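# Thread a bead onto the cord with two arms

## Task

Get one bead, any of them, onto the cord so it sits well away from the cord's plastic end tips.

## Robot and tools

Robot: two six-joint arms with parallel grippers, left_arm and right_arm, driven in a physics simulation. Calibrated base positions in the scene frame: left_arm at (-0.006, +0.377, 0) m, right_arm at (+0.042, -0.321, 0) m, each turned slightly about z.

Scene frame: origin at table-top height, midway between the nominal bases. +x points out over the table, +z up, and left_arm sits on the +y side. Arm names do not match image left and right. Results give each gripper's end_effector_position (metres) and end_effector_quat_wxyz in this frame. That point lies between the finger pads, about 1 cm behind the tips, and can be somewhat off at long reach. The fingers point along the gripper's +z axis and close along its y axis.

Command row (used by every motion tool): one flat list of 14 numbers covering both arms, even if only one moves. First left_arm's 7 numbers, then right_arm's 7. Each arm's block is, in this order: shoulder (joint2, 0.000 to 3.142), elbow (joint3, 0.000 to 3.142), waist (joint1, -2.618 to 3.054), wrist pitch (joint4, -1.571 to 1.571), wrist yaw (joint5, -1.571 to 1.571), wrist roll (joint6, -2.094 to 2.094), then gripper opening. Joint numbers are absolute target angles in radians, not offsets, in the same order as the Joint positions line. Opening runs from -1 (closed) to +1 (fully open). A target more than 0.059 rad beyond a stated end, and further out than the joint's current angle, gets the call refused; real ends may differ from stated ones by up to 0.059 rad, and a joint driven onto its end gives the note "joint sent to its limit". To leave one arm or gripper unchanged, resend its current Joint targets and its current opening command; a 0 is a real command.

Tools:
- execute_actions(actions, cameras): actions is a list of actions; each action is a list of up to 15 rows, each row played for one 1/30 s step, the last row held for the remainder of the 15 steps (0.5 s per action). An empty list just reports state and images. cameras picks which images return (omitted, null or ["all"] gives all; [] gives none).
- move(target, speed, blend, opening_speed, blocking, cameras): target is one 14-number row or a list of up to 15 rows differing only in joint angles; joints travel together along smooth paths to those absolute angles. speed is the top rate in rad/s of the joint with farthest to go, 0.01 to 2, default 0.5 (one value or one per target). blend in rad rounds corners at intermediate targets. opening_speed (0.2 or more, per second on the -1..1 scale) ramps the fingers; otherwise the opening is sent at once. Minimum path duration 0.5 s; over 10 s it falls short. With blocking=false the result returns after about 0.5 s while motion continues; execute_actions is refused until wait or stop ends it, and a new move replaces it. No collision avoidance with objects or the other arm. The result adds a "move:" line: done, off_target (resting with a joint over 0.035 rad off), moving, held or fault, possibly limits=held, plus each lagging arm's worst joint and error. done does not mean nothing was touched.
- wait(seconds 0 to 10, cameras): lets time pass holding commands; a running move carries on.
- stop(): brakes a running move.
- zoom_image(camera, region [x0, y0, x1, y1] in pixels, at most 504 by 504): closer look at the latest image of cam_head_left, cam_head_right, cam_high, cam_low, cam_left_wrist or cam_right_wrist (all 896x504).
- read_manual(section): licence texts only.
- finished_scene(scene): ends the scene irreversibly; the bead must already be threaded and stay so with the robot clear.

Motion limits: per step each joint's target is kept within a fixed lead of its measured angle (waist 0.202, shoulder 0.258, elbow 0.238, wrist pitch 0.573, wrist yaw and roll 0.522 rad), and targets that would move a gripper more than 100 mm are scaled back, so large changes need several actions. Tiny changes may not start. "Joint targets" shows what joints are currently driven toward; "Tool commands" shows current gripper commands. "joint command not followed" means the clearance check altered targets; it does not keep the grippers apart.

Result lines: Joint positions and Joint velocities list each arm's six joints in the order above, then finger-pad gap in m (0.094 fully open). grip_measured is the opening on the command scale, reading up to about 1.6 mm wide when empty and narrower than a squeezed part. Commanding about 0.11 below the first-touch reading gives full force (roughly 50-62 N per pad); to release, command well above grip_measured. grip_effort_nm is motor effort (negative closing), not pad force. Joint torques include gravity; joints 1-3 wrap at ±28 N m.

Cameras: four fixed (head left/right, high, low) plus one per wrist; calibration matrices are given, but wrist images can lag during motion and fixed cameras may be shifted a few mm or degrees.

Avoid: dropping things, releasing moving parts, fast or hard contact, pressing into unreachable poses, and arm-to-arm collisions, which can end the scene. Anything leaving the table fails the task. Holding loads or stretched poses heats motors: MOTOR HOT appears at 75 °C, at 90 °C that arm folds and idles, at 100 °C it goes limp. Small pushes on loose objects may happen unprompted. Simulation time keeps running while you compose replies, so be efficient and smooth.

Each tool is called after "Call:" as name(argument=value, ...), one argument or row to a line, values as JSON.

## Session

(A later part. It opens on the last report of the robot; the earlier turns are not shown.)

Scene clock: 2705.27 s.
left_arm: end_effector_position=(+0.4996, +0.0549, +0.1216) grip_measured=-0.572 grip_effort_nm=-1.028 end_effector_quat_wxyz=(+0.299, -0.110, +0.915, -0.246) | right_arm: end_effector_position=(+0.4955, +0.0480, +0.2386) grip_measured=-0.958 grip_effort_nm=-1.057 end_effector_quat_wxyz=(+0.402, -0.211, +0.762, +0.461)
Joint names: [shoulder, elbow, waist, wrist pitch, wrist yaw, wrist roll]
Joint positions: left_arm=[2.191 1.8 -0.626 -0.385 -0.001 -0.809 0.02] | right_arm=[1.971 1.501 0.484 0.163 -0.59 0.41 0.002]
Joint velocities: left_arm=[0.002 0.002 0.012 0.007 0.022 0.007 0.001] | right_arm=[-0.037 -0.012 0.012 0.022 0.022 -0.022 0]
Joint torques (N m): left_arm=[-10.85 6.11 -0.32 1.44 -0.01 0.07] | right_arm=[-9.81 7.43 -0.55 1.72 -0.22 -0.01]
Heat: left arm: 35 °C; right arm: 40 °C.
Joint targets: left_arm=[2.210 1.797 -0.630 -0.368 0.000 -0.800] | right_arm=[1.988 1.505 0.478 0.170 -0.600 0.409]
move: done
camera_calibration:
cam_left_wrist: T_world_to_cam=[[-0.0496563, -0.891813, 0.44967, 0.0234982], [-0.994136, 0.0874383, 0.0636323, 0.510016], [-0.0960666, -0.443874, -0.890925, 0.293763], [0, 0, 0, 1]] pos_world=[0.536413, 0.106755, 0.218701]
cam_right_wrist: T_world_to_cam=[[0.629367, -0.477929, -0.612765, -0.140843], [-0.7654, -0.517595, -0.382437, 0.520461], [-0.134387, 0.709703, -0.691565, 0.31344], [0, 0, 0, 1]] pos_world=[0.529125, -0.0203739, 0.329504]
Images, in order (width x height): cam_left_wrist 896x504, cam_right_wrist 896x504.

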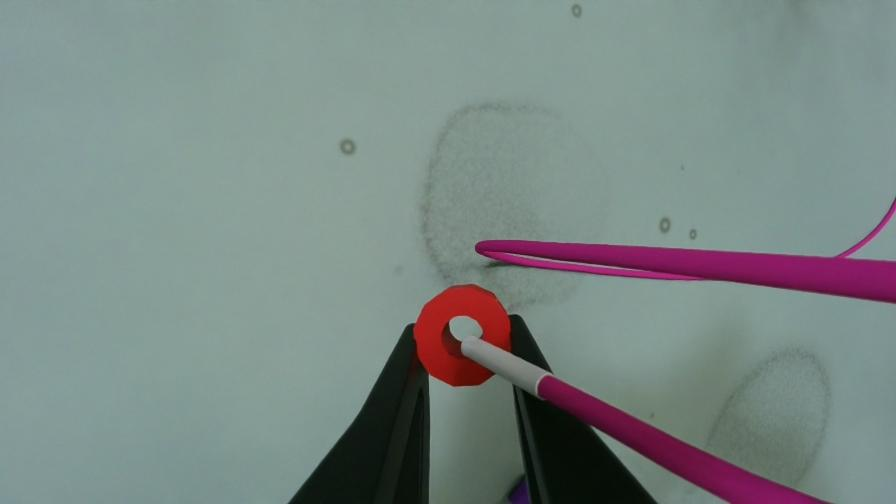

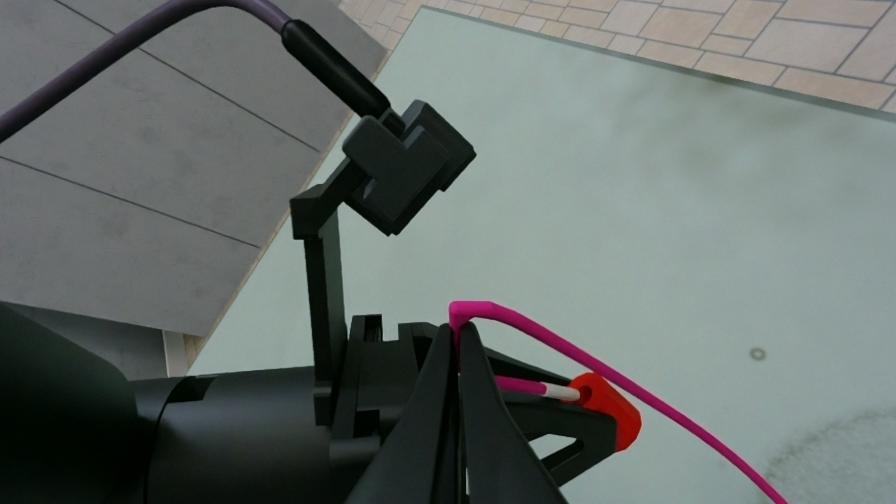

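Call:
move(
  target=[2.21,1.797,-0.63,-0.368,0,-0.8,-0.66,2.003,1.507,0.486,0.19,-0.6,0.409,-1],
  speed=0.08,
  cameras=["cam_left_wrist","cam_right_wrist"],
)

Call:
zoom_image(
  camera="cam_right_wrist",
  region=[400, 270, 720, 500],
)

Call:
zoom_image(
  camera="cam_left_wrist",
  region=[400, 260, 600, 420],
)

Scene clock: 2718.77 s.
left_arm: end_effector_position=(+0.4996, +0.0549, +0.1216) grip_measured=-0.572 grip_effort_nm=-1.028 end_effector_quat_wxyz=(+0.299, -0.110, +0.915, -0.246) | right_arm: end_effector_position=(+0.4970, +0.0488, +0.2308) grip_measured=-0.958 grip_effort_nm=-1.053 end_effector_quat_wxyz=(+0.397, -0.209, +0.766, +0.460)
Joint names: [shoulder, elbow, waist, wrist pitch, wrist yaw, wrist roll]
Joint positions: left_arm=[2.191 1.8 -0.626 -0.385 -0.001 -0.809 0.02] | right_arm=[1.985 1.501 0.484 0.163 -0.59 0.41 0.002]
Joint velocities: left_arm=[-0.007 -0.007 -0.017 -0.007 -0.066 -0.037 0] | right_arm=[0.002 0.002 0.002 -0.007 0.007 0.051 -0.001]
Joint torques (N m): left_arm=[-10.85 6.09 -0.34 1.44 -0.01 0.07] | right_arm=[-9.74 7.76 0.16 1.91 -0.21 -0.01]
Heat: left arm: 35 °C; right arm: 40 °C.
Joint targets: left_arm=[2.210 1.797 -0.630 -0.368 0.000 -0.800] | right_arm=[2.003 1.507 0.486 0.190 -0.600 0.409]
move: done
camera_calibration:
cam_left_wrist: T_world_to_cam=[[-0.0499605, -0.891903, 0.449458, 0.0236808], [-0.994121, 0.0876893, 0.0635067, 0.510011], [-0.0960545, -0.443644, -0.891041, 0.293758], [0, 0, 0, 1]] pos_world=[0.536412, 0.106723, 0.218718]
cam_right_wrist: T_world_to_cam=[[0.622002, -0.482059, -0.617036, -0.141292], [-0.769905, -0.520122, -0.369756, 0.518448], [-0.142689, 0.705048, -0.694656, 0.312738], [0, 0, 0, 1]] pos_world=[0.531664, -0.0189505, 0.321763]
Images, in order (width x height): cam_left_wrist 896x504, cam_right_wrist 896x504.

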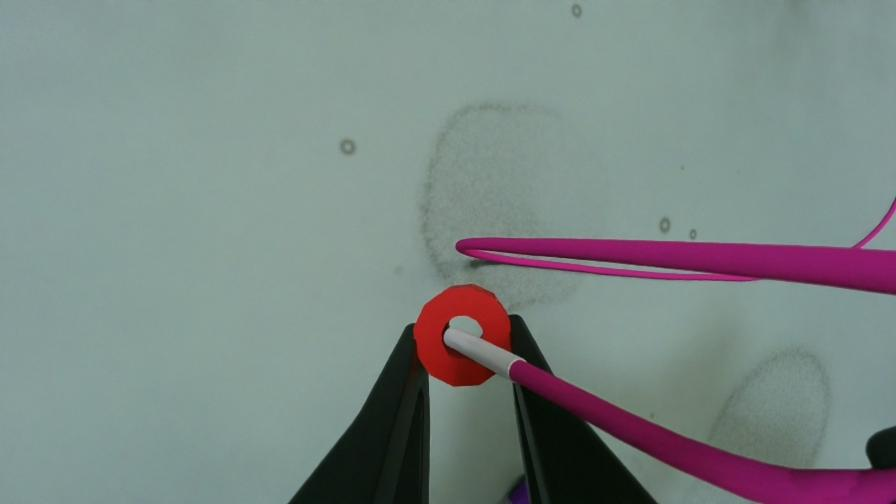

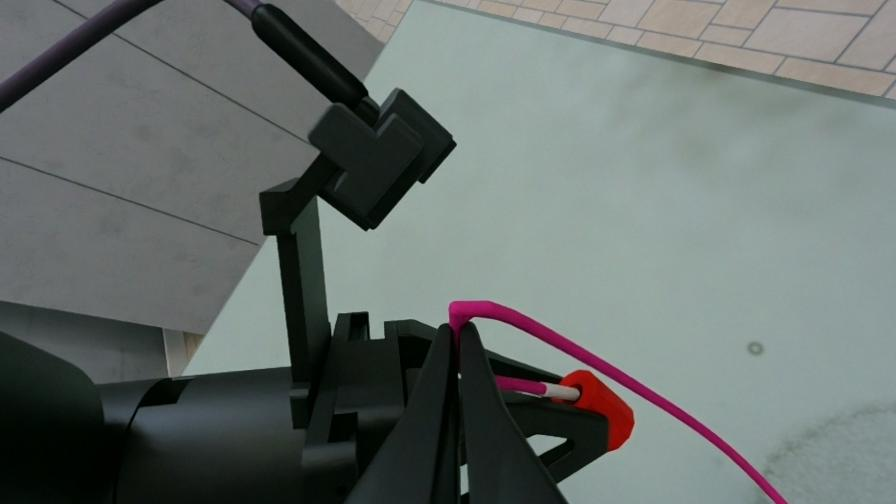

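Scaled by 1.575 from the camera's 896x504 image, which has a finer 1280x720 frame.

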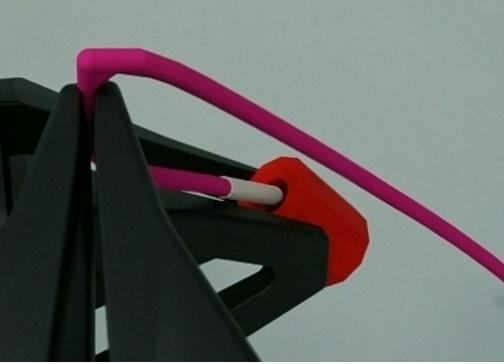

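Scaled by 2.520 from the camera's 896x504 image, which has a finer 1280x720 frame.

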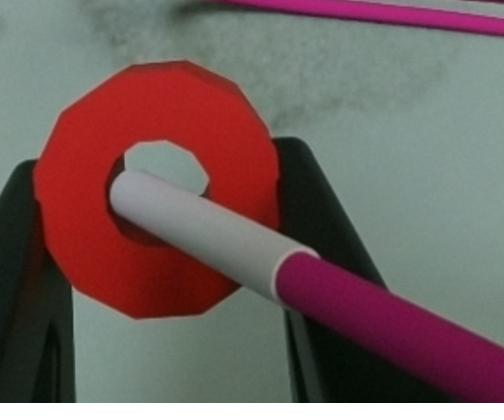

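Call:
move(
  target=[2.21,1.797,-0.63,-0.368,0,-0.6,-0.66,2.003,1.507,0.486,0.19,-0.6,0.409,-1],
  speed=0.15,
  cameras=["cam_left_wrist","cam_right_wrist"],
)

Call:
zoom_image(
  camera="cam_right_wrist",
  region=[400, 270, 720, 500],
)

Call:
zoom_image(
  camera="cam_left_wrist",
  region=[400, 260, 600, 420],
)

Scene clock: 2728.37 s.
left_arm: end_effector_position=(+0.4996, +0.0549, +0.1216) grip_measured=-0.572 grip_effort_nm=-1.023 end_effector_quat_wxyz=(+0.322, -0.018, +0.922, -0.215) | right_arm: end_effector_position=(+0.4970, +0.0488, +0.2308) grip_measured=-0.958 grip_effort_nm=-1.053 end_effector_quat_wxyz=(+0.397, -0.209, +0.766, +0.460)
Joint names: [shoulder, elbow, waist, wrist pitch, wrist yaw, wrist roll]
Joint positions: left_arm=[2.191 1.8 -0.626 -0.385 -0.001 -0.609 0.02] | right_arm=[1.985 1.501 0.484 0.163 -0.59 0.41 0.002]
Joint velocities: left_arm=[0.007 0.007 0.007 -0.051 0.022 0.022 -0.001] | right_arm=[0.022 -0.002 0.017 -0.037 -0.007 0.007 0.001]
Joint torques (N m): left_arm=[-10.85 6.11 -0.34 1.44 -0.01 0.08] | right_arm=[-9.76 7.65 0.24 1.93 -0.22 0]
Heat: left arm: 35 °C; right arm: 38 °C.
Joint targets: left_arm=[2.210 1.797 -0.630 -0.368 0.000 -0.600] | right_arm=[2.003 1.507 0.486 0.190 -0.600 0.409]
move: done
camera_calibration:
cam_left_wrist: T_world_to_cam=[[-0.2073, -0.920876, 0.330173, 0.118371], [-0.975081, 0.221761, 0.00630009, 0.500097], [-0.0790209, -0.320639, -0.9439, 0.284926], [0, 0, 0, 1]] pos_world=[0.534688, 0.0894614, 0.226708]
cam_right_wrist: T_world_to_cam=[[0.622002, -0.482059, -0.617036, -0.141292], [-0.769905, -0.520122, -0.369756, 0.518448], [-0.142689, 0.705048, -0.694656, 0.312738], [0, 0, 0, 1]] pos_world=[0.531664, -0.0189505, 0.321763]
Images, in order (width x height): cam_left_wrist 896x504, cam_right_wrist 896x504.

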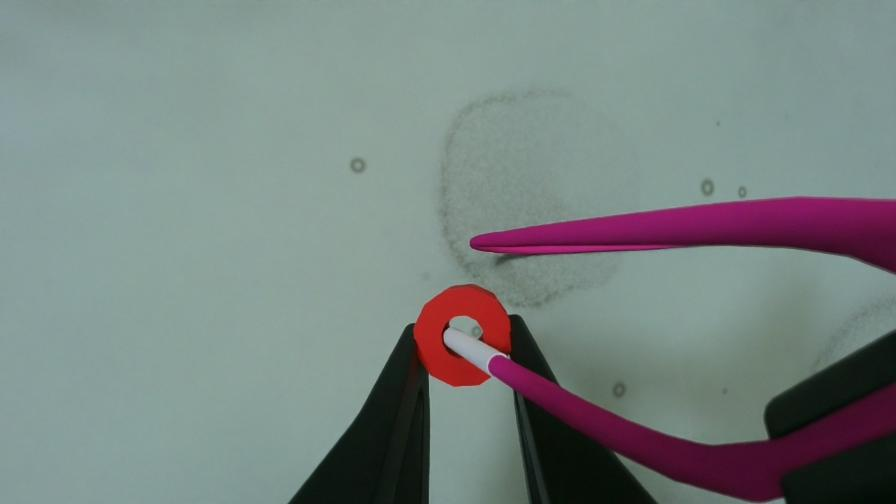

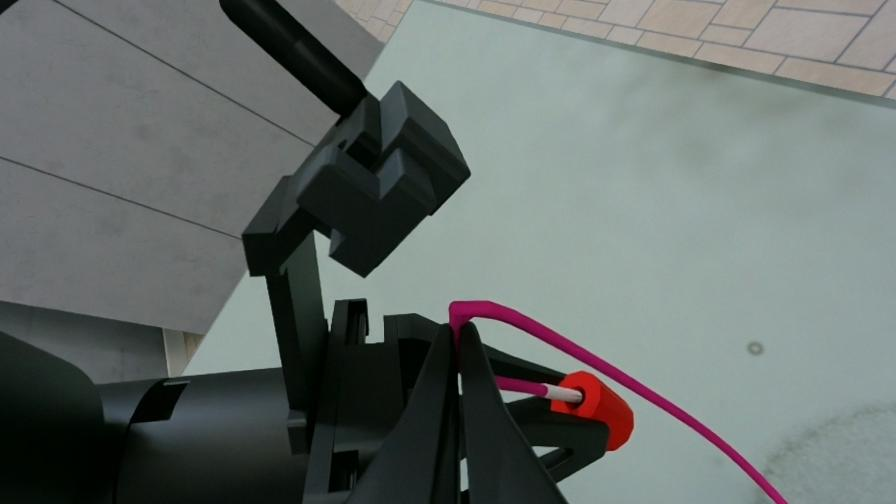

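Scaled by 1.575 from the camera's 896x504 image, which has a finer 1280x720 frame.

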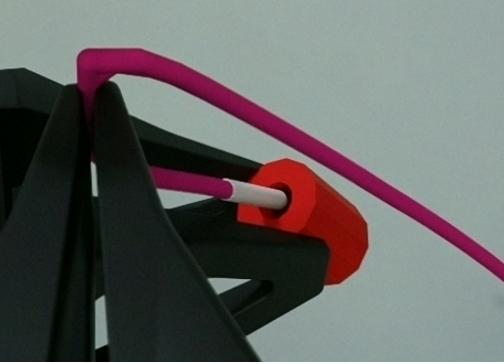

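Scaled by 2.520 from the camera's 896x504 image, which has a finer 1280x720 frame.

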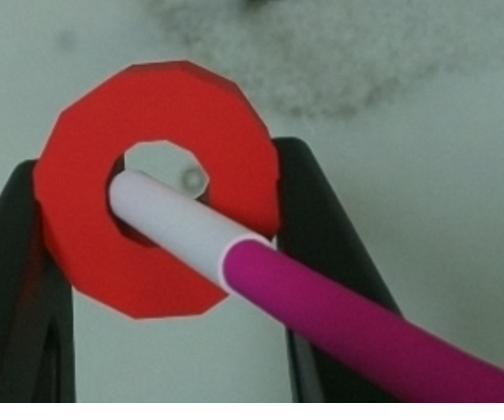

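Call:
move(
  target=[2.21,1.797,-0.63,-0.368,0,-0.6,-0.66,2.013,1.455,0.471,0.23,-0.6,0.409,-1],
  speed=0.08,
  cameras=["cam_left_wrist","cam_right_wrist"],
)

Call:
zoom_image(
  camera="cam_right_wrist",
  region=[400, 270, 720, 500],
)

Call:
zoom_image(
  camera="cam_left_wrist",
  region=[400, 260, 600, 420],
)

Scene clock: 2739.97 s.
left_arm: end_effector_position=(+0.4996, +0.0549, +0.1216) grip_measured=-0.572 grip_effort_nm=-1.028 end_effector_quat_wxyz=(+0.322, -0.018, +0.922, -0.215) | right_arm: end_effector_position=(+0.4986, +0.0472, +0.2207) grip_measured=-0.958 grip_effort_nm=-1.057 end_effector_quat_wxyz=(+0.398, -0.208, +0.766, +0.460)
Joint names: [shoulder, elbow, waist, wrist pitch, wrist yaw, wrist roll]
Joint positions: left_arm=[2.191 1.8 -0.626 -0.385 -0.001 -0.608 0.02] | right_arm=[1.996 1.475 0.48 0.202 -0.59 0.41 0.002]
Joint velocities: left_arm=[0.012 -0.002 0.012 0.066 -0.081 -0.11 0] | right_arm=[-0.012 -0.007 -0.007 -0.051 -0.007 0.022 0]
Joint torques (N m): left_arm=[-10.85 6.12 -0.35 1.44 -0.01 0.06] | right_arm=[-9.89 5.71 -0.72 1.93 -0.22 0.01]
Heat: left arm: 35 °C; right arm: 37 °C.
Joint targets: left_arm=[2.210 1.797 -0.630 -0.368 0.000 -0.600] | right_arm=[2.013 1.455 0.471 0.230 -0.600 0.409]
move: done
camera_calibration:
cam_left_wrist: T_world_to_cam=[[-0.207889, -0.920917, 0.329689, 0.118726], [-0.974964, 0.222279, 0.00611617, 0.500032], [-0.0789154, -0.320163, -0.94407, 0.284868], [0, 0, 0, 1]] pos_world=[0.534676, 0.0893944, 0.226734]
cam_right_wrist: T_world_to_cam=[[0.620981, -0.483971, -0.616567, -0.148821], [-0.77139, -0.516906, -0.371169, 0.516085], [-0.139072, 0.706102, -0.694319, 0.305175], [0, 0, 0, 1]] pos_world=[0.532959, -0.0207418, 0.311685]
Images, in order (width x height): cam_left_wrist 896x504, cam_right_wrist 896x504.

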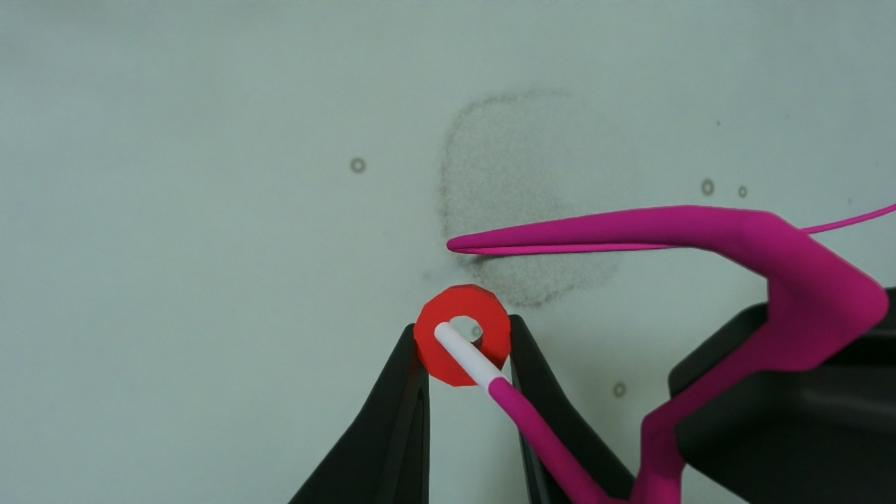

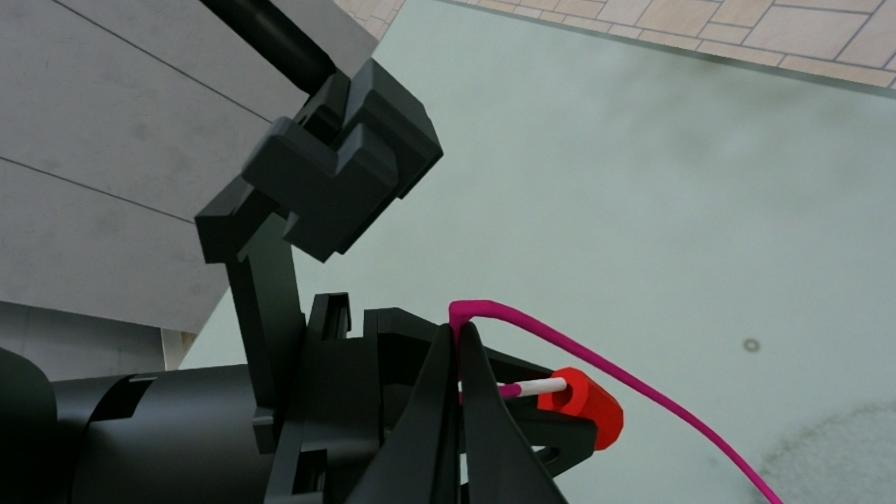

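Scaled by 1.575 from the camera's 896x504 image, which has a finer 1280x720 frame.

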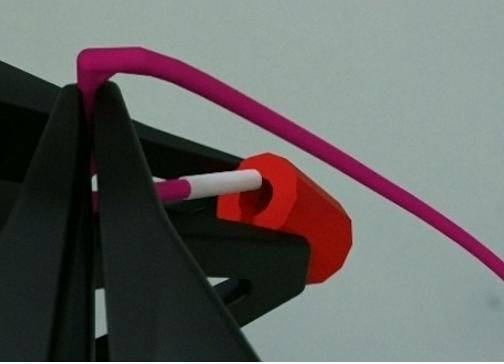

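Scaled by 2.520 from the camera's 896x504 image, which has a finer 1280x720 frame.

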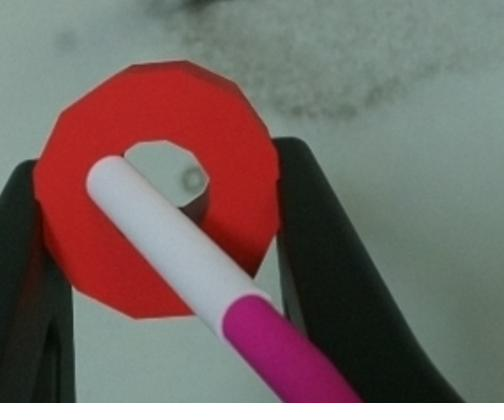

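Call:
move(
  target=[2.21,1.797,-0.63,-0.368,0,-0.6,-0.66,1.936,1.547,0.473,0.165,-0.6,0.409,-1],
  speed=0.1,
  cameras=["cam_left_wrist","cam_right_wrist"],
)

Call:
zoom_image(
  camera="cam_right_wrist",
  region=[400, 270, 720, 500],
)

Call:
zoom_image(
  camera="cam_left_wrist",
  region=[400, 260, 600, 420],
)

Scene clock: 2756.57 s.
left_arm: end_effector_position=(+0.4996, +0.0549, +0.1216) grip_measured=-0.572 grip_effort_nm=-1.033 end_effector_quat_wxyz=(+0.322, -0.018, +0.922, -0.215) | right_arm: end_effector_position=(+0.4990, +0.0474, +0.2345) grip_measured=-0.958 grip_effort_nm=-1.062 end_effector_quat_wxyz=(+0.403, -0.209, +0.763, +0.461)
Joint names: [shoulder, elbow, waist, wrist pitch, wrist yaw, wrist roll]
Joint positions: left_arm=[2.191 1.8 -0.626 -0.385 -0.001 -0.608 0.02] | right_arm=[1.983 1.503 0.48 0.174 -0.59 0.41 0.002]
Joint velocities: left_arm=[-0.007 -0.007 -0.022 0.022 0.037 0.066 0] | right_arm=[-0.007 -0.027 -0.007 -0.022 -0.037 -0.066 0]
Joint torques (N m): left_arm=[-10.86 6.08 -0.35 1.44 -0.01 0.06] | right_arm=[-14.95 10.73 -0.61 1.58 -0.2 0]
Heat: left arm: 35 °C; right arm: 37 °C.
Joint targets: left_arm=[2.210 1.797 -0.630 -0.368 0.000 -0.600] | right_arm=[1.936 1.547 0.473 0.165 -0.600 0.409]
move: off_target (right_arm); right_arm: the shoulder is farthest, 0.047 rad from its target
camera_calibration:
cam_left_wrist: T_world_to_cam=[[-0.208183, -0.920937, 0.329447, 0.118904], [-0.974905, 0.222538, 0.00602431, 0.5], [-0.0788625, -0.319926, -0.944155, 0.284838], [0, 0, 0, 1]] pos_world=[0.534669, 0.0893608, 0.226747]
cam_right_wrist: T_world_to_cam=[[0.627539, -0.480327, -0.612765, -0.144763], [-0.767369, -0.514672, -0.382437, 0.522157], [-0.131678, 0.710211, -0.691565, 0.310153], [0, 0, 0, 1]] pos_world=[0.532372, -0.021068, 0.325477]
Images, in order (width x height): cam_left_wrist 896x504, cam_right_wrist 896x504.

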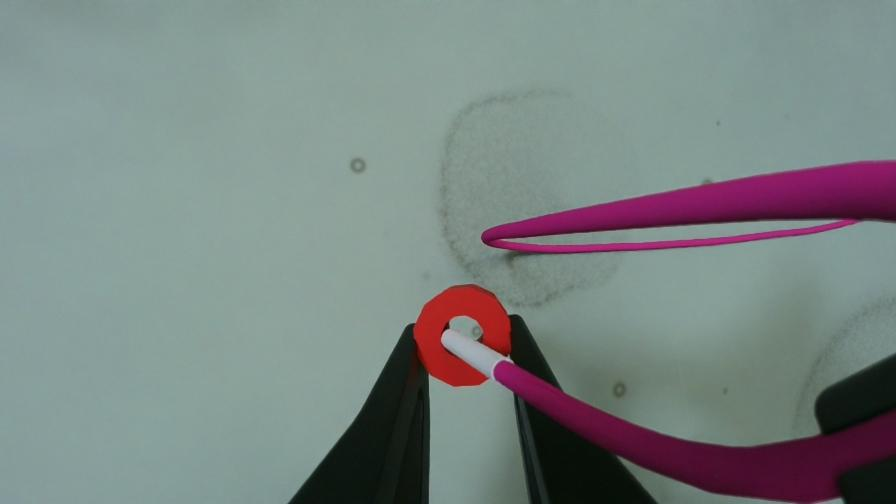

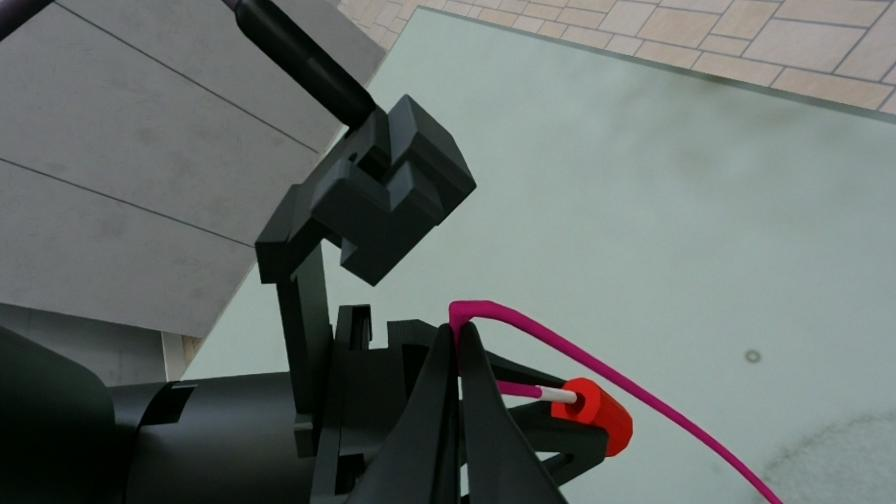

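Scaled by 1.575 from the camera's 896x504 image, which has a finer 1280x720 frame.

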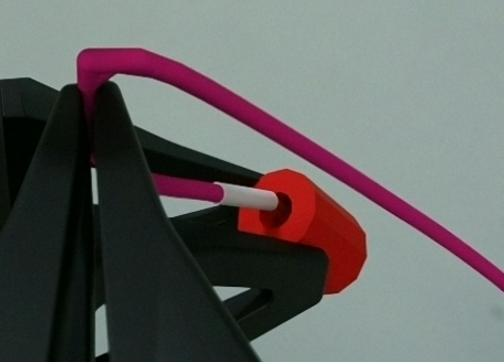

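Scaled by 2.520 from the camera's 896x504 image, which has a finer 1280x720 frame.

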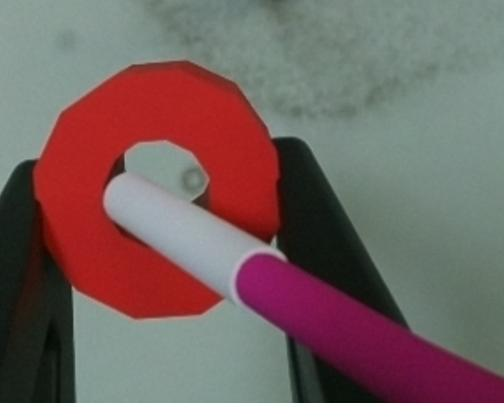

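Call:
move(
  target=[2.21,1.797,-0.63,-0.368,0,-0.6,-0.66,1.925,1.547,0.463,0.165,-0.6,0.409,-1],
  speed=0.1,
  cameras=["cam_left_wrist","cam_right_wrist"],
)

Call:
zoom_image(
  camera="cam_right_wrist",
  region=[400, 270, 720, 500],
)

Call:
zoom_image(
  camera="cam_left_wrist",
  region=[400, 260, 600, 420],
)

Scene clock: 2773.37 s.
left_arm: end_effector_position=(+0.4996, +0.0549, +0.1216) grip_measured=-0.572 grip_effort_nm=-1.028 end_effector_quat_wxyz=(+0.322, -0.018, +0.922, -0.215) | right_arm: end_effector_position=(+0.5010, +0.0432, +0.2388) grip_measured=-0.958 grip_effort_nm=-1.057 end_effector_quat_wxyz=(+0.407, -0.207, +0.762, +0.460)
Joint names: [shoulder, elbow, waist, wrist pitch, wrist yaw, wrist roll]
Joint positions: left_arm=[2.191 1.8 -0.626 -0.385 -0.001 -0.608 0.02] | right_arm=[1.975 1.503 0.472 0.171 -0.59 0.41 0.002]
Joint velocities: left_arm=[0.007 0.002 0.017 0.066 0.037 0.037 0.001] | right_arm=[0.002 -0.007 -0.012 -0.066 0.022 -0.007 -0.001]
Joint torques (N m): left_arm=[-10.86 6.09 -0.32 1.44 -0.01 0.06] | right_arm=[-15.09 10.66 -0.88 1.59 -0.21 0]
Heat: left arm: 35 °C; right arm: 42 °C.
Joint targets: left_arm=[2.210 1.797 -0.630 -0.368 0.000 -0.600] | right_arm=[1.925 1.547 0.463 0.165 -0.600 0.409]
move: off_target (right_arm); right_arm: the shoulder is farthest, 0.050 rad from its target
camera_calibration:
cam_left_wrist: T_world_to_cam=[[-0.208183, -0.920937, 0.329447, 0.118904], [-0.974905, 0.222538, 0.00602431, 0.5], [-0.0788625, -0.319926, -0.944155, 0.284838], [0, 0, 0, 1]] pos_world=[0.534669, 0.0893608, 0.226747]
cam_right_wrist: T_world_to_cam=[[0.62695, -0.483551, -0.610829, -0.145456], [-0.769403, -0.507382, -0.38805, 0.525127], [-0.122282, 0.713262, -0.690149, 0.311141], [0, 0, 0, 1]] pos_world=[0.533275, -0.0258201, 0.32966]
Images, in order (width x height): cam_left_wrist 896x504, cam_right_wrist 896x504.

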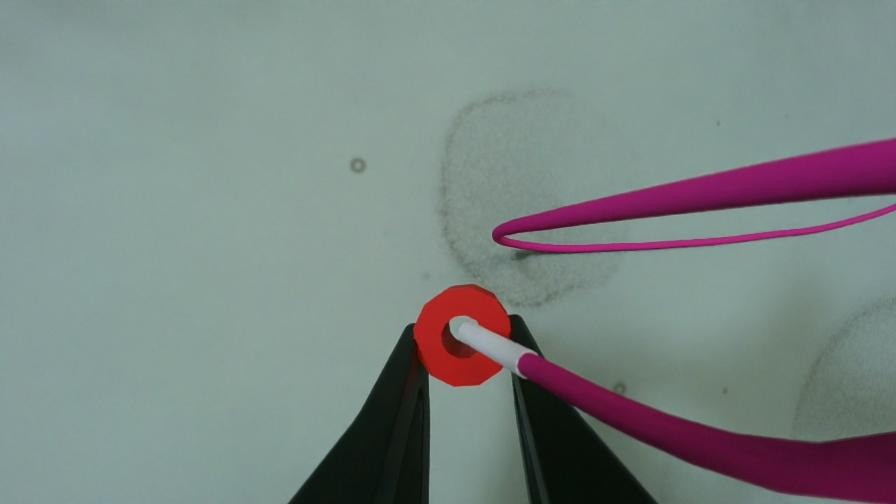

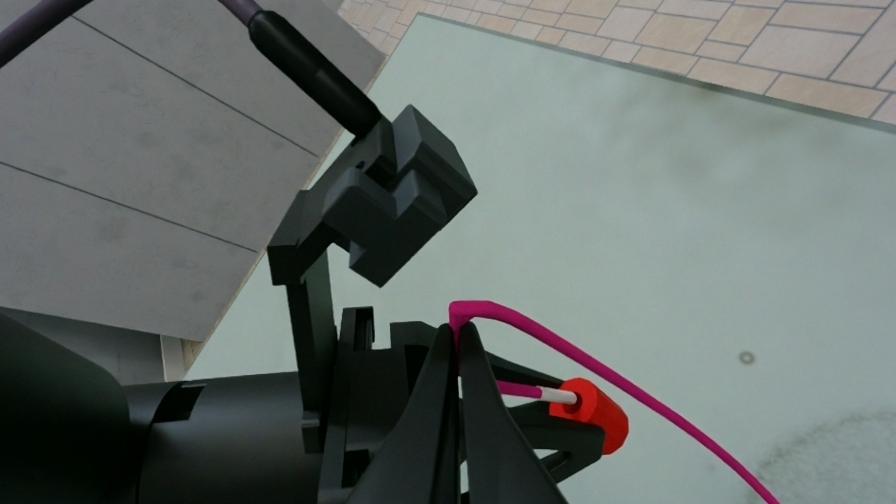

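Scaled by 1.575 from the camera's 896x504 image, which has a finer 1280x720 frame.

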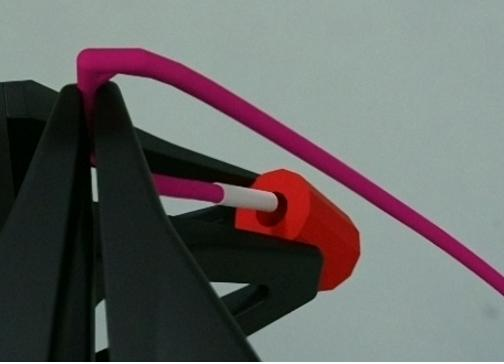

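Scaled by 2.520 from the camera's 896x504 image, which has a finer 1280x720 frame.

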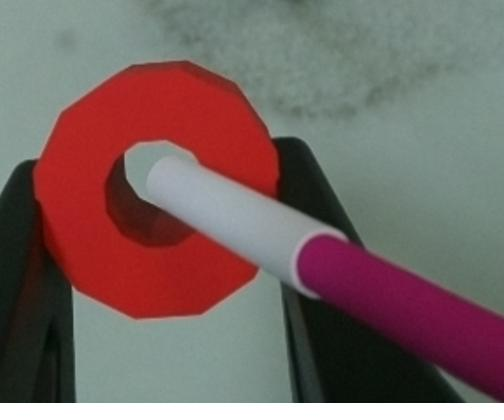

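Call:
move(
  target=[2.21,1.797,-0.63,-0.368,0,-0.6,-0.66,1.95,1.446,0.463,0.235,-0.6,0.409,-1],
  speed=0.08,
  cameras=["cam_left_wrist","cam_right_wrist"],
)

Call:
zoom_image(
  camera="cam_right_wrist",
  region=[400, 270, 720, 500],
)

Call:
zoom_image(
  camera="cam_left_wrist",
  region=[400, 260, 600, 420],
)

Scene clock: 2786.00 s.
left_arm: end_effector_position=(+0.4996, +0.0549, +0.1216) grip_measured=-0.572 grip_effort_nm=-1.033 end_effector_quat_wxyz=(+0.322, -0.018, +0.922, -0.215) | right_arm: end_effector_position=(+0.4989, +0.0420, +0.2297) grip_measured=-0.958 grip_effort_nm=-1.057 end_effector_quat_wxyz=(+0.407, -0.207, +0.762, +0.460)
Joint names: [shoulder, elbow, waist, wrist pitch, wrist yaw, wrist roll]
Joint positions: left_arm=[2.191 1.8 -0.626 -0.385 -0.001 -0.608 0.02] | right_arm=[1.975 1.467 0.472 0.207 -0.59 0.41 0.002]
Joint velocities: left_arm=[-0.012 -0.007 -0.017 0.022 -0.081 -0.022 0] | right_arm=[0.007 -0.012 -0.007 0.022 -0.022 -0.022 0]
Joint torques (N m): left_arm=[-10.85 6.11 -0.35 1.44 -0.01 0.06] | right_arm=[-12.96 5.71 -0.8 1.91 -0.22 0]
Heat: left arm: 35 °C; right arm: 42 °C.
Joint targets: left_arm=[2.210 1.797 -0.630 -0.368 0.000 -0.600] | right_arm=[1.950 1.446 0.463 0.235 -0.600 0.409]
move: done
camera_calibration:
cam_left_wrist: T_world_to_cam=[[-0.208183, -0.920937, 0.329447, 0.118904], [-0.974905, 0.222538, 0.00602431, 0.5], [-0.0788625, -0.319926, -0.944155, 0.284838], [0, 0, 0, 1]] pos_world=[0.534669, 0.0893608, 0.226747]
cam_right_wrist: T_world_to_cam=[[0.626336, -0.483885, -0.611194, -0.149863], [-0.769792, -0.507595, -0.386998, 0.519415], [-0.122976, 0.712883, -0.690416, 0.305834], [0, 0, 0, 1]] pos_world=[0.531317, -0.0268881, 0.32057]
Images, in order (width x height): cam_left_wrist 896x504, cam_right_wrist 896x504.

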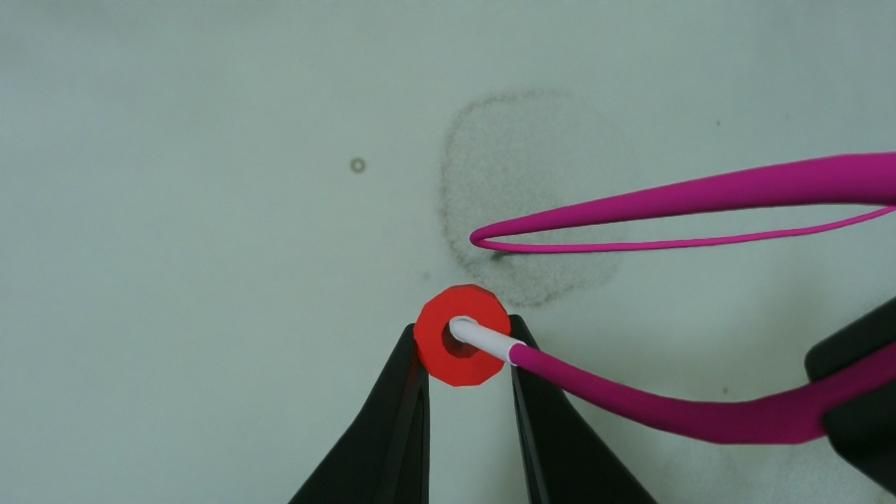

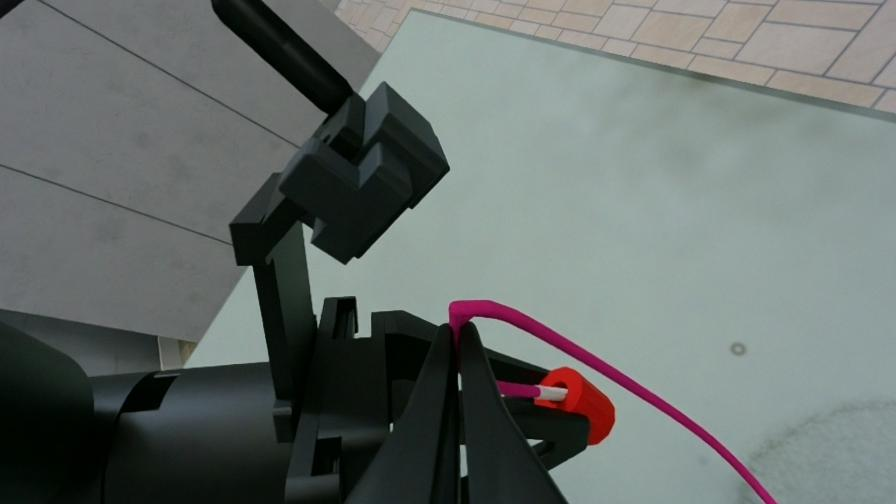

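Scaled by 1.575 from the camera's 896x504 image, which has a finer 1280x720 frame.

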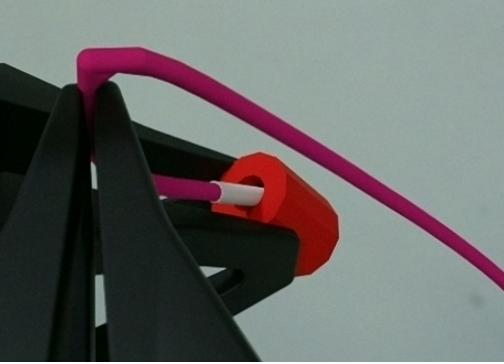

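Scaled by 2.520 from the camera's 896x504 image, which has a finer 1280x720 frame.

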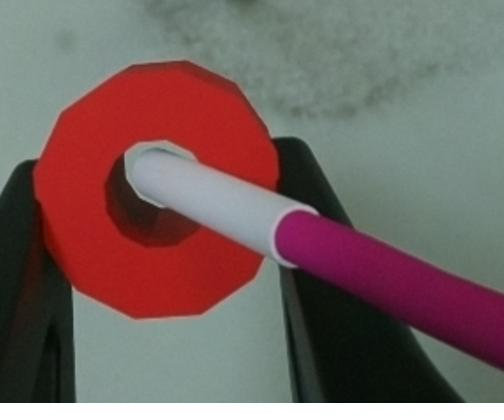

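Call:
move(
  target=[2.21,1.797,-0.63,-0.368,0,-0.6,-0.66,1.952,1.414,0.463,0.267,-0.6,0.409,-1],
  speed=0.06,
  cameras=["cam_left_wrist","cam_right_wrist"],
)

Call:
zoom_image(
  camera="cam_right_wrist",
  region=[400, 270, 720, 500],
)

Call:
zoom_image(
  camera="cam_left_wrist",
  region=[400, 260, 600, 420],
)

Scene clock: 2796.60 s.
left_arm: end_effector_position=(+0.4996, +0.0549, +0.1216) grip_measured=-0.572 grip_effort_nm=-1.028 end_effector_quat_wxyz=(+0.322, -0.018, +0.922, -0.215) | right_arm: end_effector_position=(+0.4970, +0.0410, +0.2221) grip_measured=-0.958 grip_effort_nm=-1.057 end_effector_quat_wxyz=(+0.407, -0.207, +0.762, +0.460)
Joint names: [shoulder, elbow, waist, wrist pitch, wrist yaw, wrist roll]
Joint positions: left_arm=[2.191 1.8 -0.626 -0.385 -0.001 -0.608 0.02] | right_arm=[1.975 1.435 0.472 0.239 -0.59 0.41 0.002]
Joint velocities: left_arm=[0.012 0.002 -0.002 0.022 -0.007 -0.022 0.001] | right_arm=[0.012 -0.007 -0.007 -0.051 0.007 -0.022 0.001]
Joint torques (N m): left_arm=[-10.85 6.08 -0.34 1.45 0 0.06] | right_arm=[-12.78 5.65 -0.81 1.94 -0.23 0]
Heat: left arm: 35 °C; right arm: 41 °C.
Joint targets: left_arm=[2.210 1.797 -0.630 -0.368 0.000 -0.600] | right_arm=[1.952 1.414 0.463 0.267 -0.600 0.409]
move: done
camera_calibration:
cam_left_wrist: T_world_to_cam=[[-0.208183, -0.920937, 0.329447, 0.118904], [-0.974905, 0.222538, 0.00602431, 0.5], [-0.0788625, -0.319926, -0.944155, 0.284838], [0, 0, 0, 1]] pos_world=[0.534669, 0.0893608, 0.226747]
cam_right_wrist: T_world_to_cam=[[0.626745, -0.483662, -0.610951, -0.154022], [-0.769533, -0.507453, -0.387699, 0.514521], [-0.122514, 0.713135, -0.690238, 0.300881], [0, 0, 0, 1]] pos_world=[0.529336, -0.0279683, 0.313059]
Images, in order (width x height): cam_left_wrist 896x504, cam_right_wrist 896x504.

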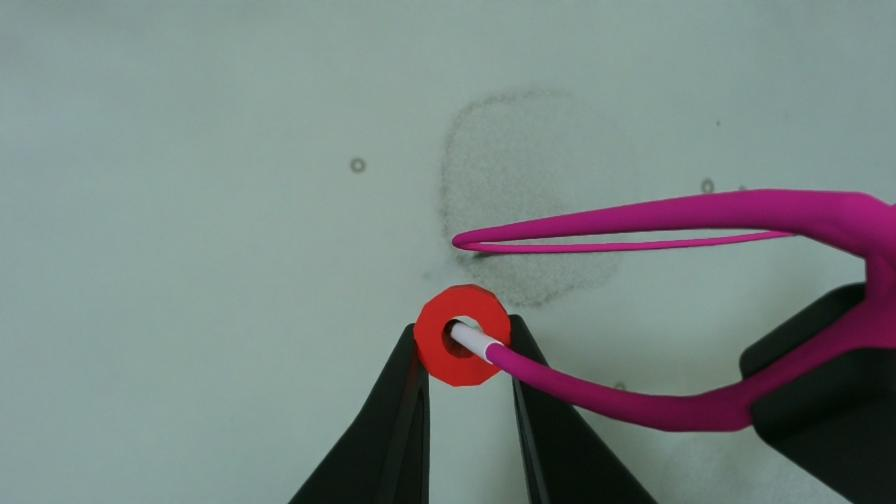

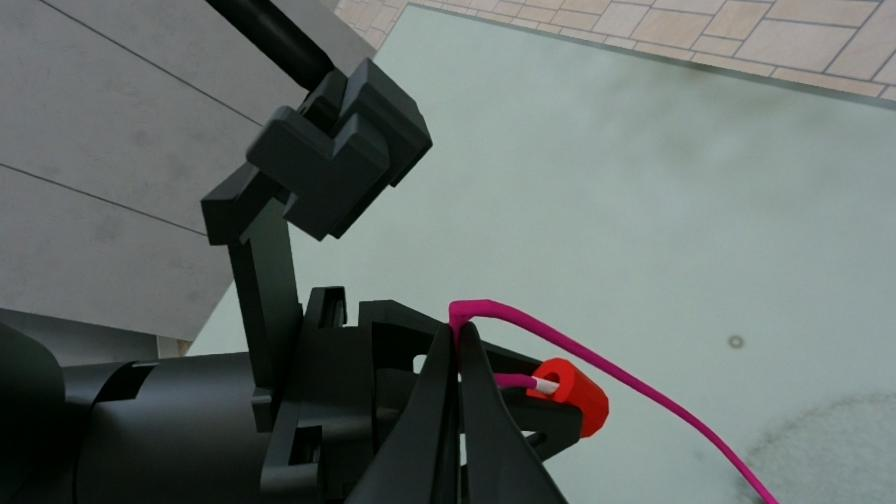

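Scaled by 1.575 from the camera's 896x504 image, which has a finer 1280x720 frame.

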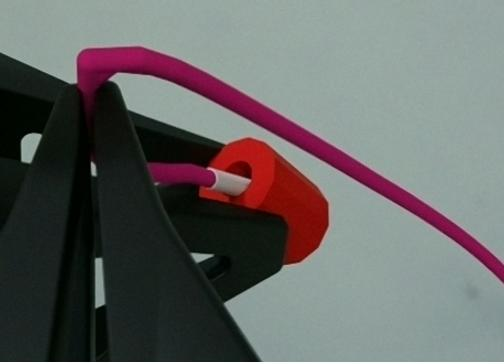

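Scaled by 2.520 from the camera's 896x504 image, which has a finer 1280x720 frame.

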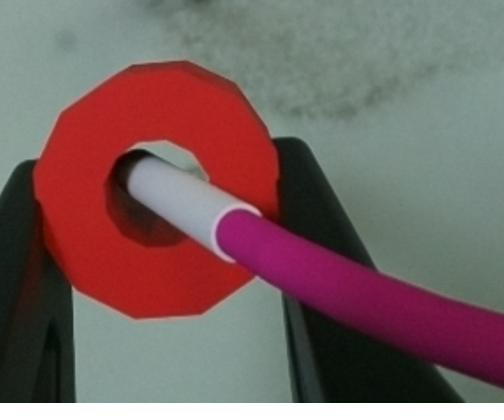

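Call:
move(
  target=[2.21,1.797,-0.63,-0.368,0,-0.6,-0.66,2.013,1.402,0.466,0.3,-0.6,0.409,-1],
  speed=0.06,
  cameras=["cam_left_wrist","cam_right_wrist"],
)

Call:
zoom_image(
  camera="cam_left_wrist",
  region=[400, 260, 600, 420],
)

Scene clock: 2805.17 s.
left_arm: end_effector_position=(+0.4996, +0.0549, +0.1216) grip_measured=-0.572 grip_effort_nm=-1.033 end_effector_quat_wxyz=(+0.322, -0.018, +0.922, -0.215) | right_arm: end_effector_position=(+0.4996, +0.0424, +0.2140) grip_measured=-0.958 grip_effort_nm=-1.053 end_effector_quat_wxyz=(+0.409, -0.207, +0.761, +0.460)
Joint names: [shoulder, elbow, waist, wrist pitch, wrist yaw, wrist roll]
Joint positions: left_arm=[2.191 1.8 -0.626 -0.385 -0.001 -0.608 0.02] | right_arm=[1.995 1.426 0.472 0.272 -0.59 0.41 0.002]
Joint velocities: left_arm=[-0.012 0.007 0.002 0.095 0.051 -0.037 0] | right_arm=[-0.002 -0.002 -0.007 -0.037 -0.037 0.022 0]
Joint torques (N m): left_arm=[-10.85 6.09 -0.32 1.44 -0.01 0.06] | right_arm=[-9.8 5.33 -0.49 1.96 -0.22 -0.02]
Heat: left arm: 35 °C; right arm: 40 °C.
Joint targets: left_arm=[2.210 1.797 -0.630 -0.368 0.000 -0.600] | right_arm=[2.013 1.402 0.466 0.300 -0.600 0.409]
move: done
camera_calibration:
cam_left_wrist: T_world_to_cam=[[-0.208183, -0.920937, 0.329447, 0.118904], [-0.974905, 0.222538, 0.00602431, 0.5], [-0.0788625, -0.319926, -0.944155, 0.284838], [0, 0, 0, 1]] pos_world=[0.534669, 0.0893608, 0.226747]
cam_right_wrist: T_world_to_cam=[[0.628994, -0.482436, -0.609608, -0.161388], [-0.768097, -0.50667, -0.39155, 0.514131], [-0.119972, 0.714521, -0.68925, 0.293042], [0, 0, 0, 1]] pos_world=[0.531572, -0.026749, 0.304904]
Images, in order (width x height): cam_left_wrist 896x504, cam_right_wrist 896x504.

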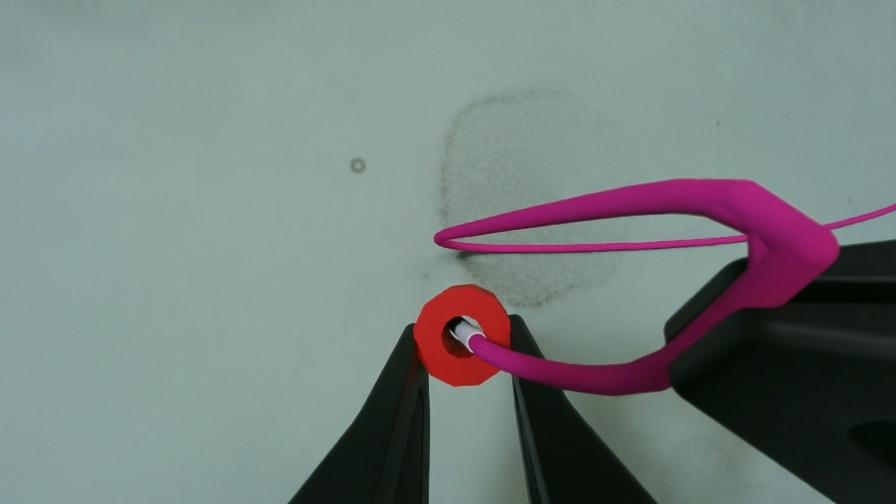

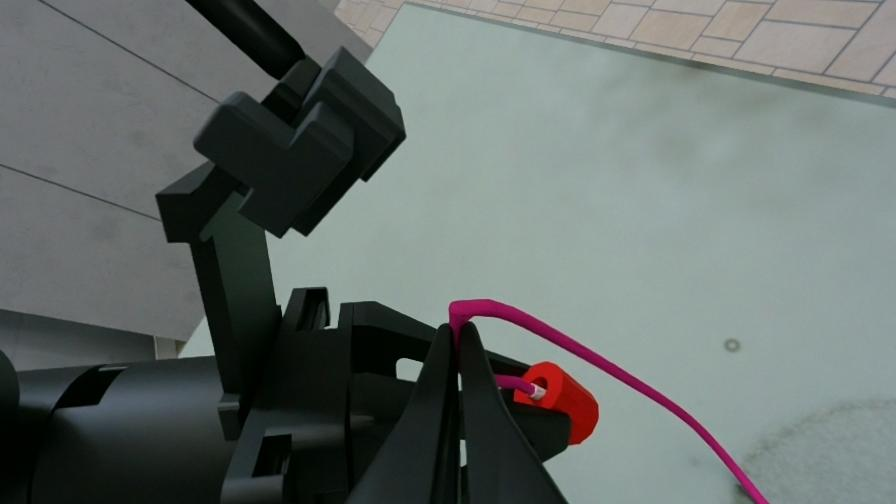

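Scaled by 2.520 from the camera's 896x504 image, which has a finer 1280x720 frame.

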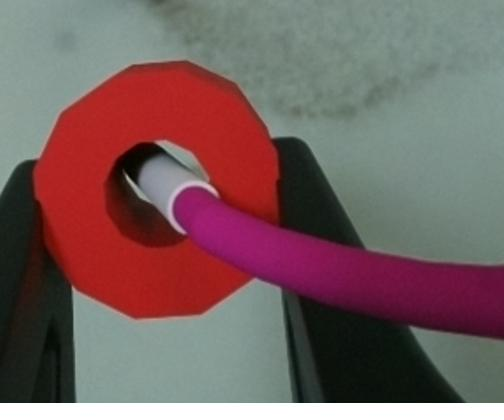

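Call:
move(
  target=[2.21,1.797,-0.63,-0.368,0,-0.6,-0.66,2.052,1.412,0.488,0.335,-0.6,0.409,-1],
  speed=0.08,
  cameras=["cam_left_wrist","cam_right_wrist"],
)

Call:
zoom_image(
  camera="cam_left_wrist",
  region=[400, 260, 600, 420],
)

Scene clock: 2814.70 s.
left_arm: end_effector_position=(+0.4996, +0.0549, +0.1216) grip_measured=-0.572 grip_effort_nm=-1.028 end_effector_quat_wxyz=(+0.322, -0.018, +0.922, -0.215) | right_arm: end_effector_position=(+0.5012, +0.0493, +0.1998) grip_measured=-0.958 grip_effort_nm=-1.053 end_effector_quat_wxyz=(+0.405, -0.210, +0.761, +0.462)
Joint names: [shoulder, elbow, waist, wrist pitch, wrist yaw, wrist roll]
Joint positions: left_arm=[2.191 1.8 -0.626 -0.385 -0.001 -0.608 0.02] | right_arm=[2.033 1.426 0.481 0.307 -0.59 0.41 0.002]
Joint velocities: left_arm=[0.002 -0.002 -0.007 0.022 -0.007 0.037 0] | right_arm=[-0.007 -0.002 0.007 -0.007 -0.022 -0.007 0]
Joint torques (N m): left_arm=[-10.85 6.09 -0.32 1.44 -0.01 0.06] | right_arm=[-9.99 6 0.57 1.97 -0.22 0]
Heat: left arm: 35 °C; right arm: 39 °C.
Joint targets: left_arm=[2.210 1.797 -0.630 -0.368 0.000 -0.600] | right_arm=[2.052 1.412 0.488 0.335 -0.600 0.409]
move: done
camera_calibration:
cam_left_wrist: T_world_to_cam=[[-0.208183, -0.920937, 0.329447, 0.118904], [-0.974905, 0.222538, 0.00602431, 0.5], [-0.0788625, -0.319926, -0.944155, 0.284838], [0, 0, 0, 1]] pos_world=[0.534669, 0.0893608, 0.226747]
cam_right_wrist: T_world_to_cam=[[0.631554, -0.477677, -0.610708, -0.16901], [-0.764596, -0.514333, -0.3884, 0.511291], [-0.128577, 0.71224, -0.690059, 0.283068], [0, 0, 0, 1]] pos_world=[0.534066, -0.0193704, 0.290703]
Images, in order (width x height): cam_left_wrist 896x504, cam_right_wrist 896x504.

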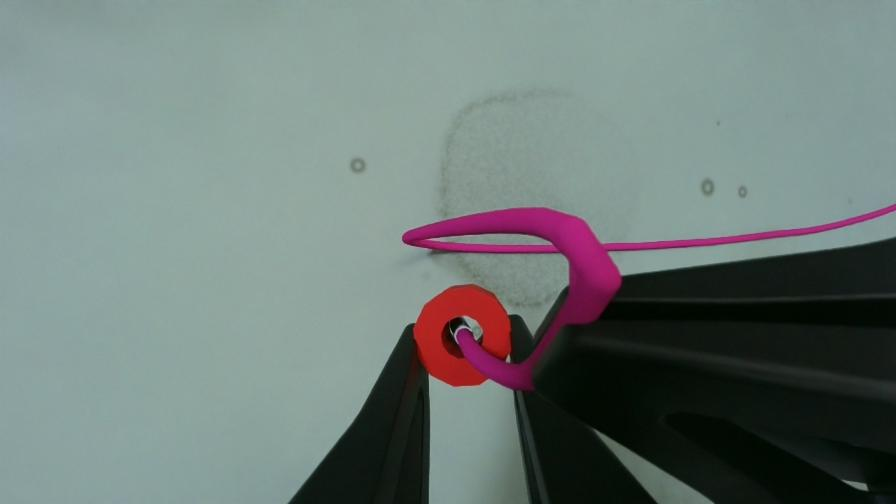

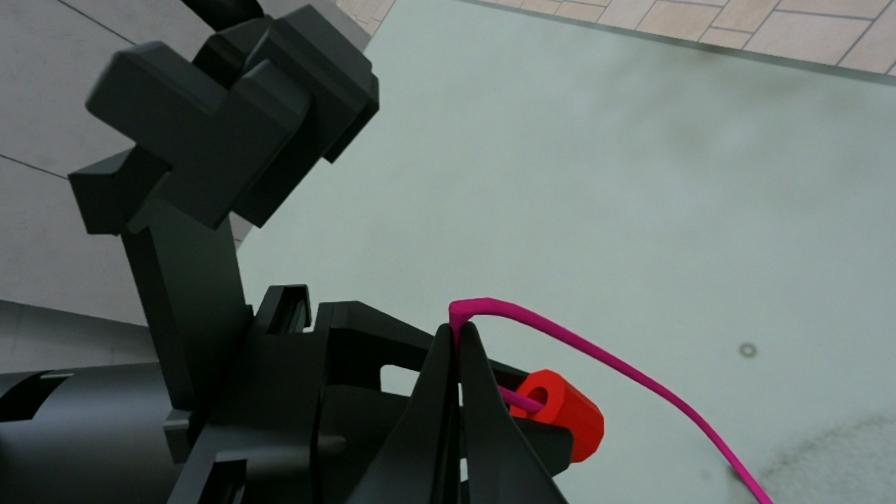

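Scaled by 2.520 from the camera's 896x504 image, which has a finer 1280x720 frame.

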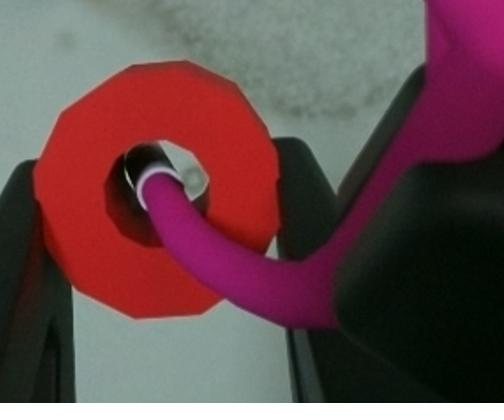

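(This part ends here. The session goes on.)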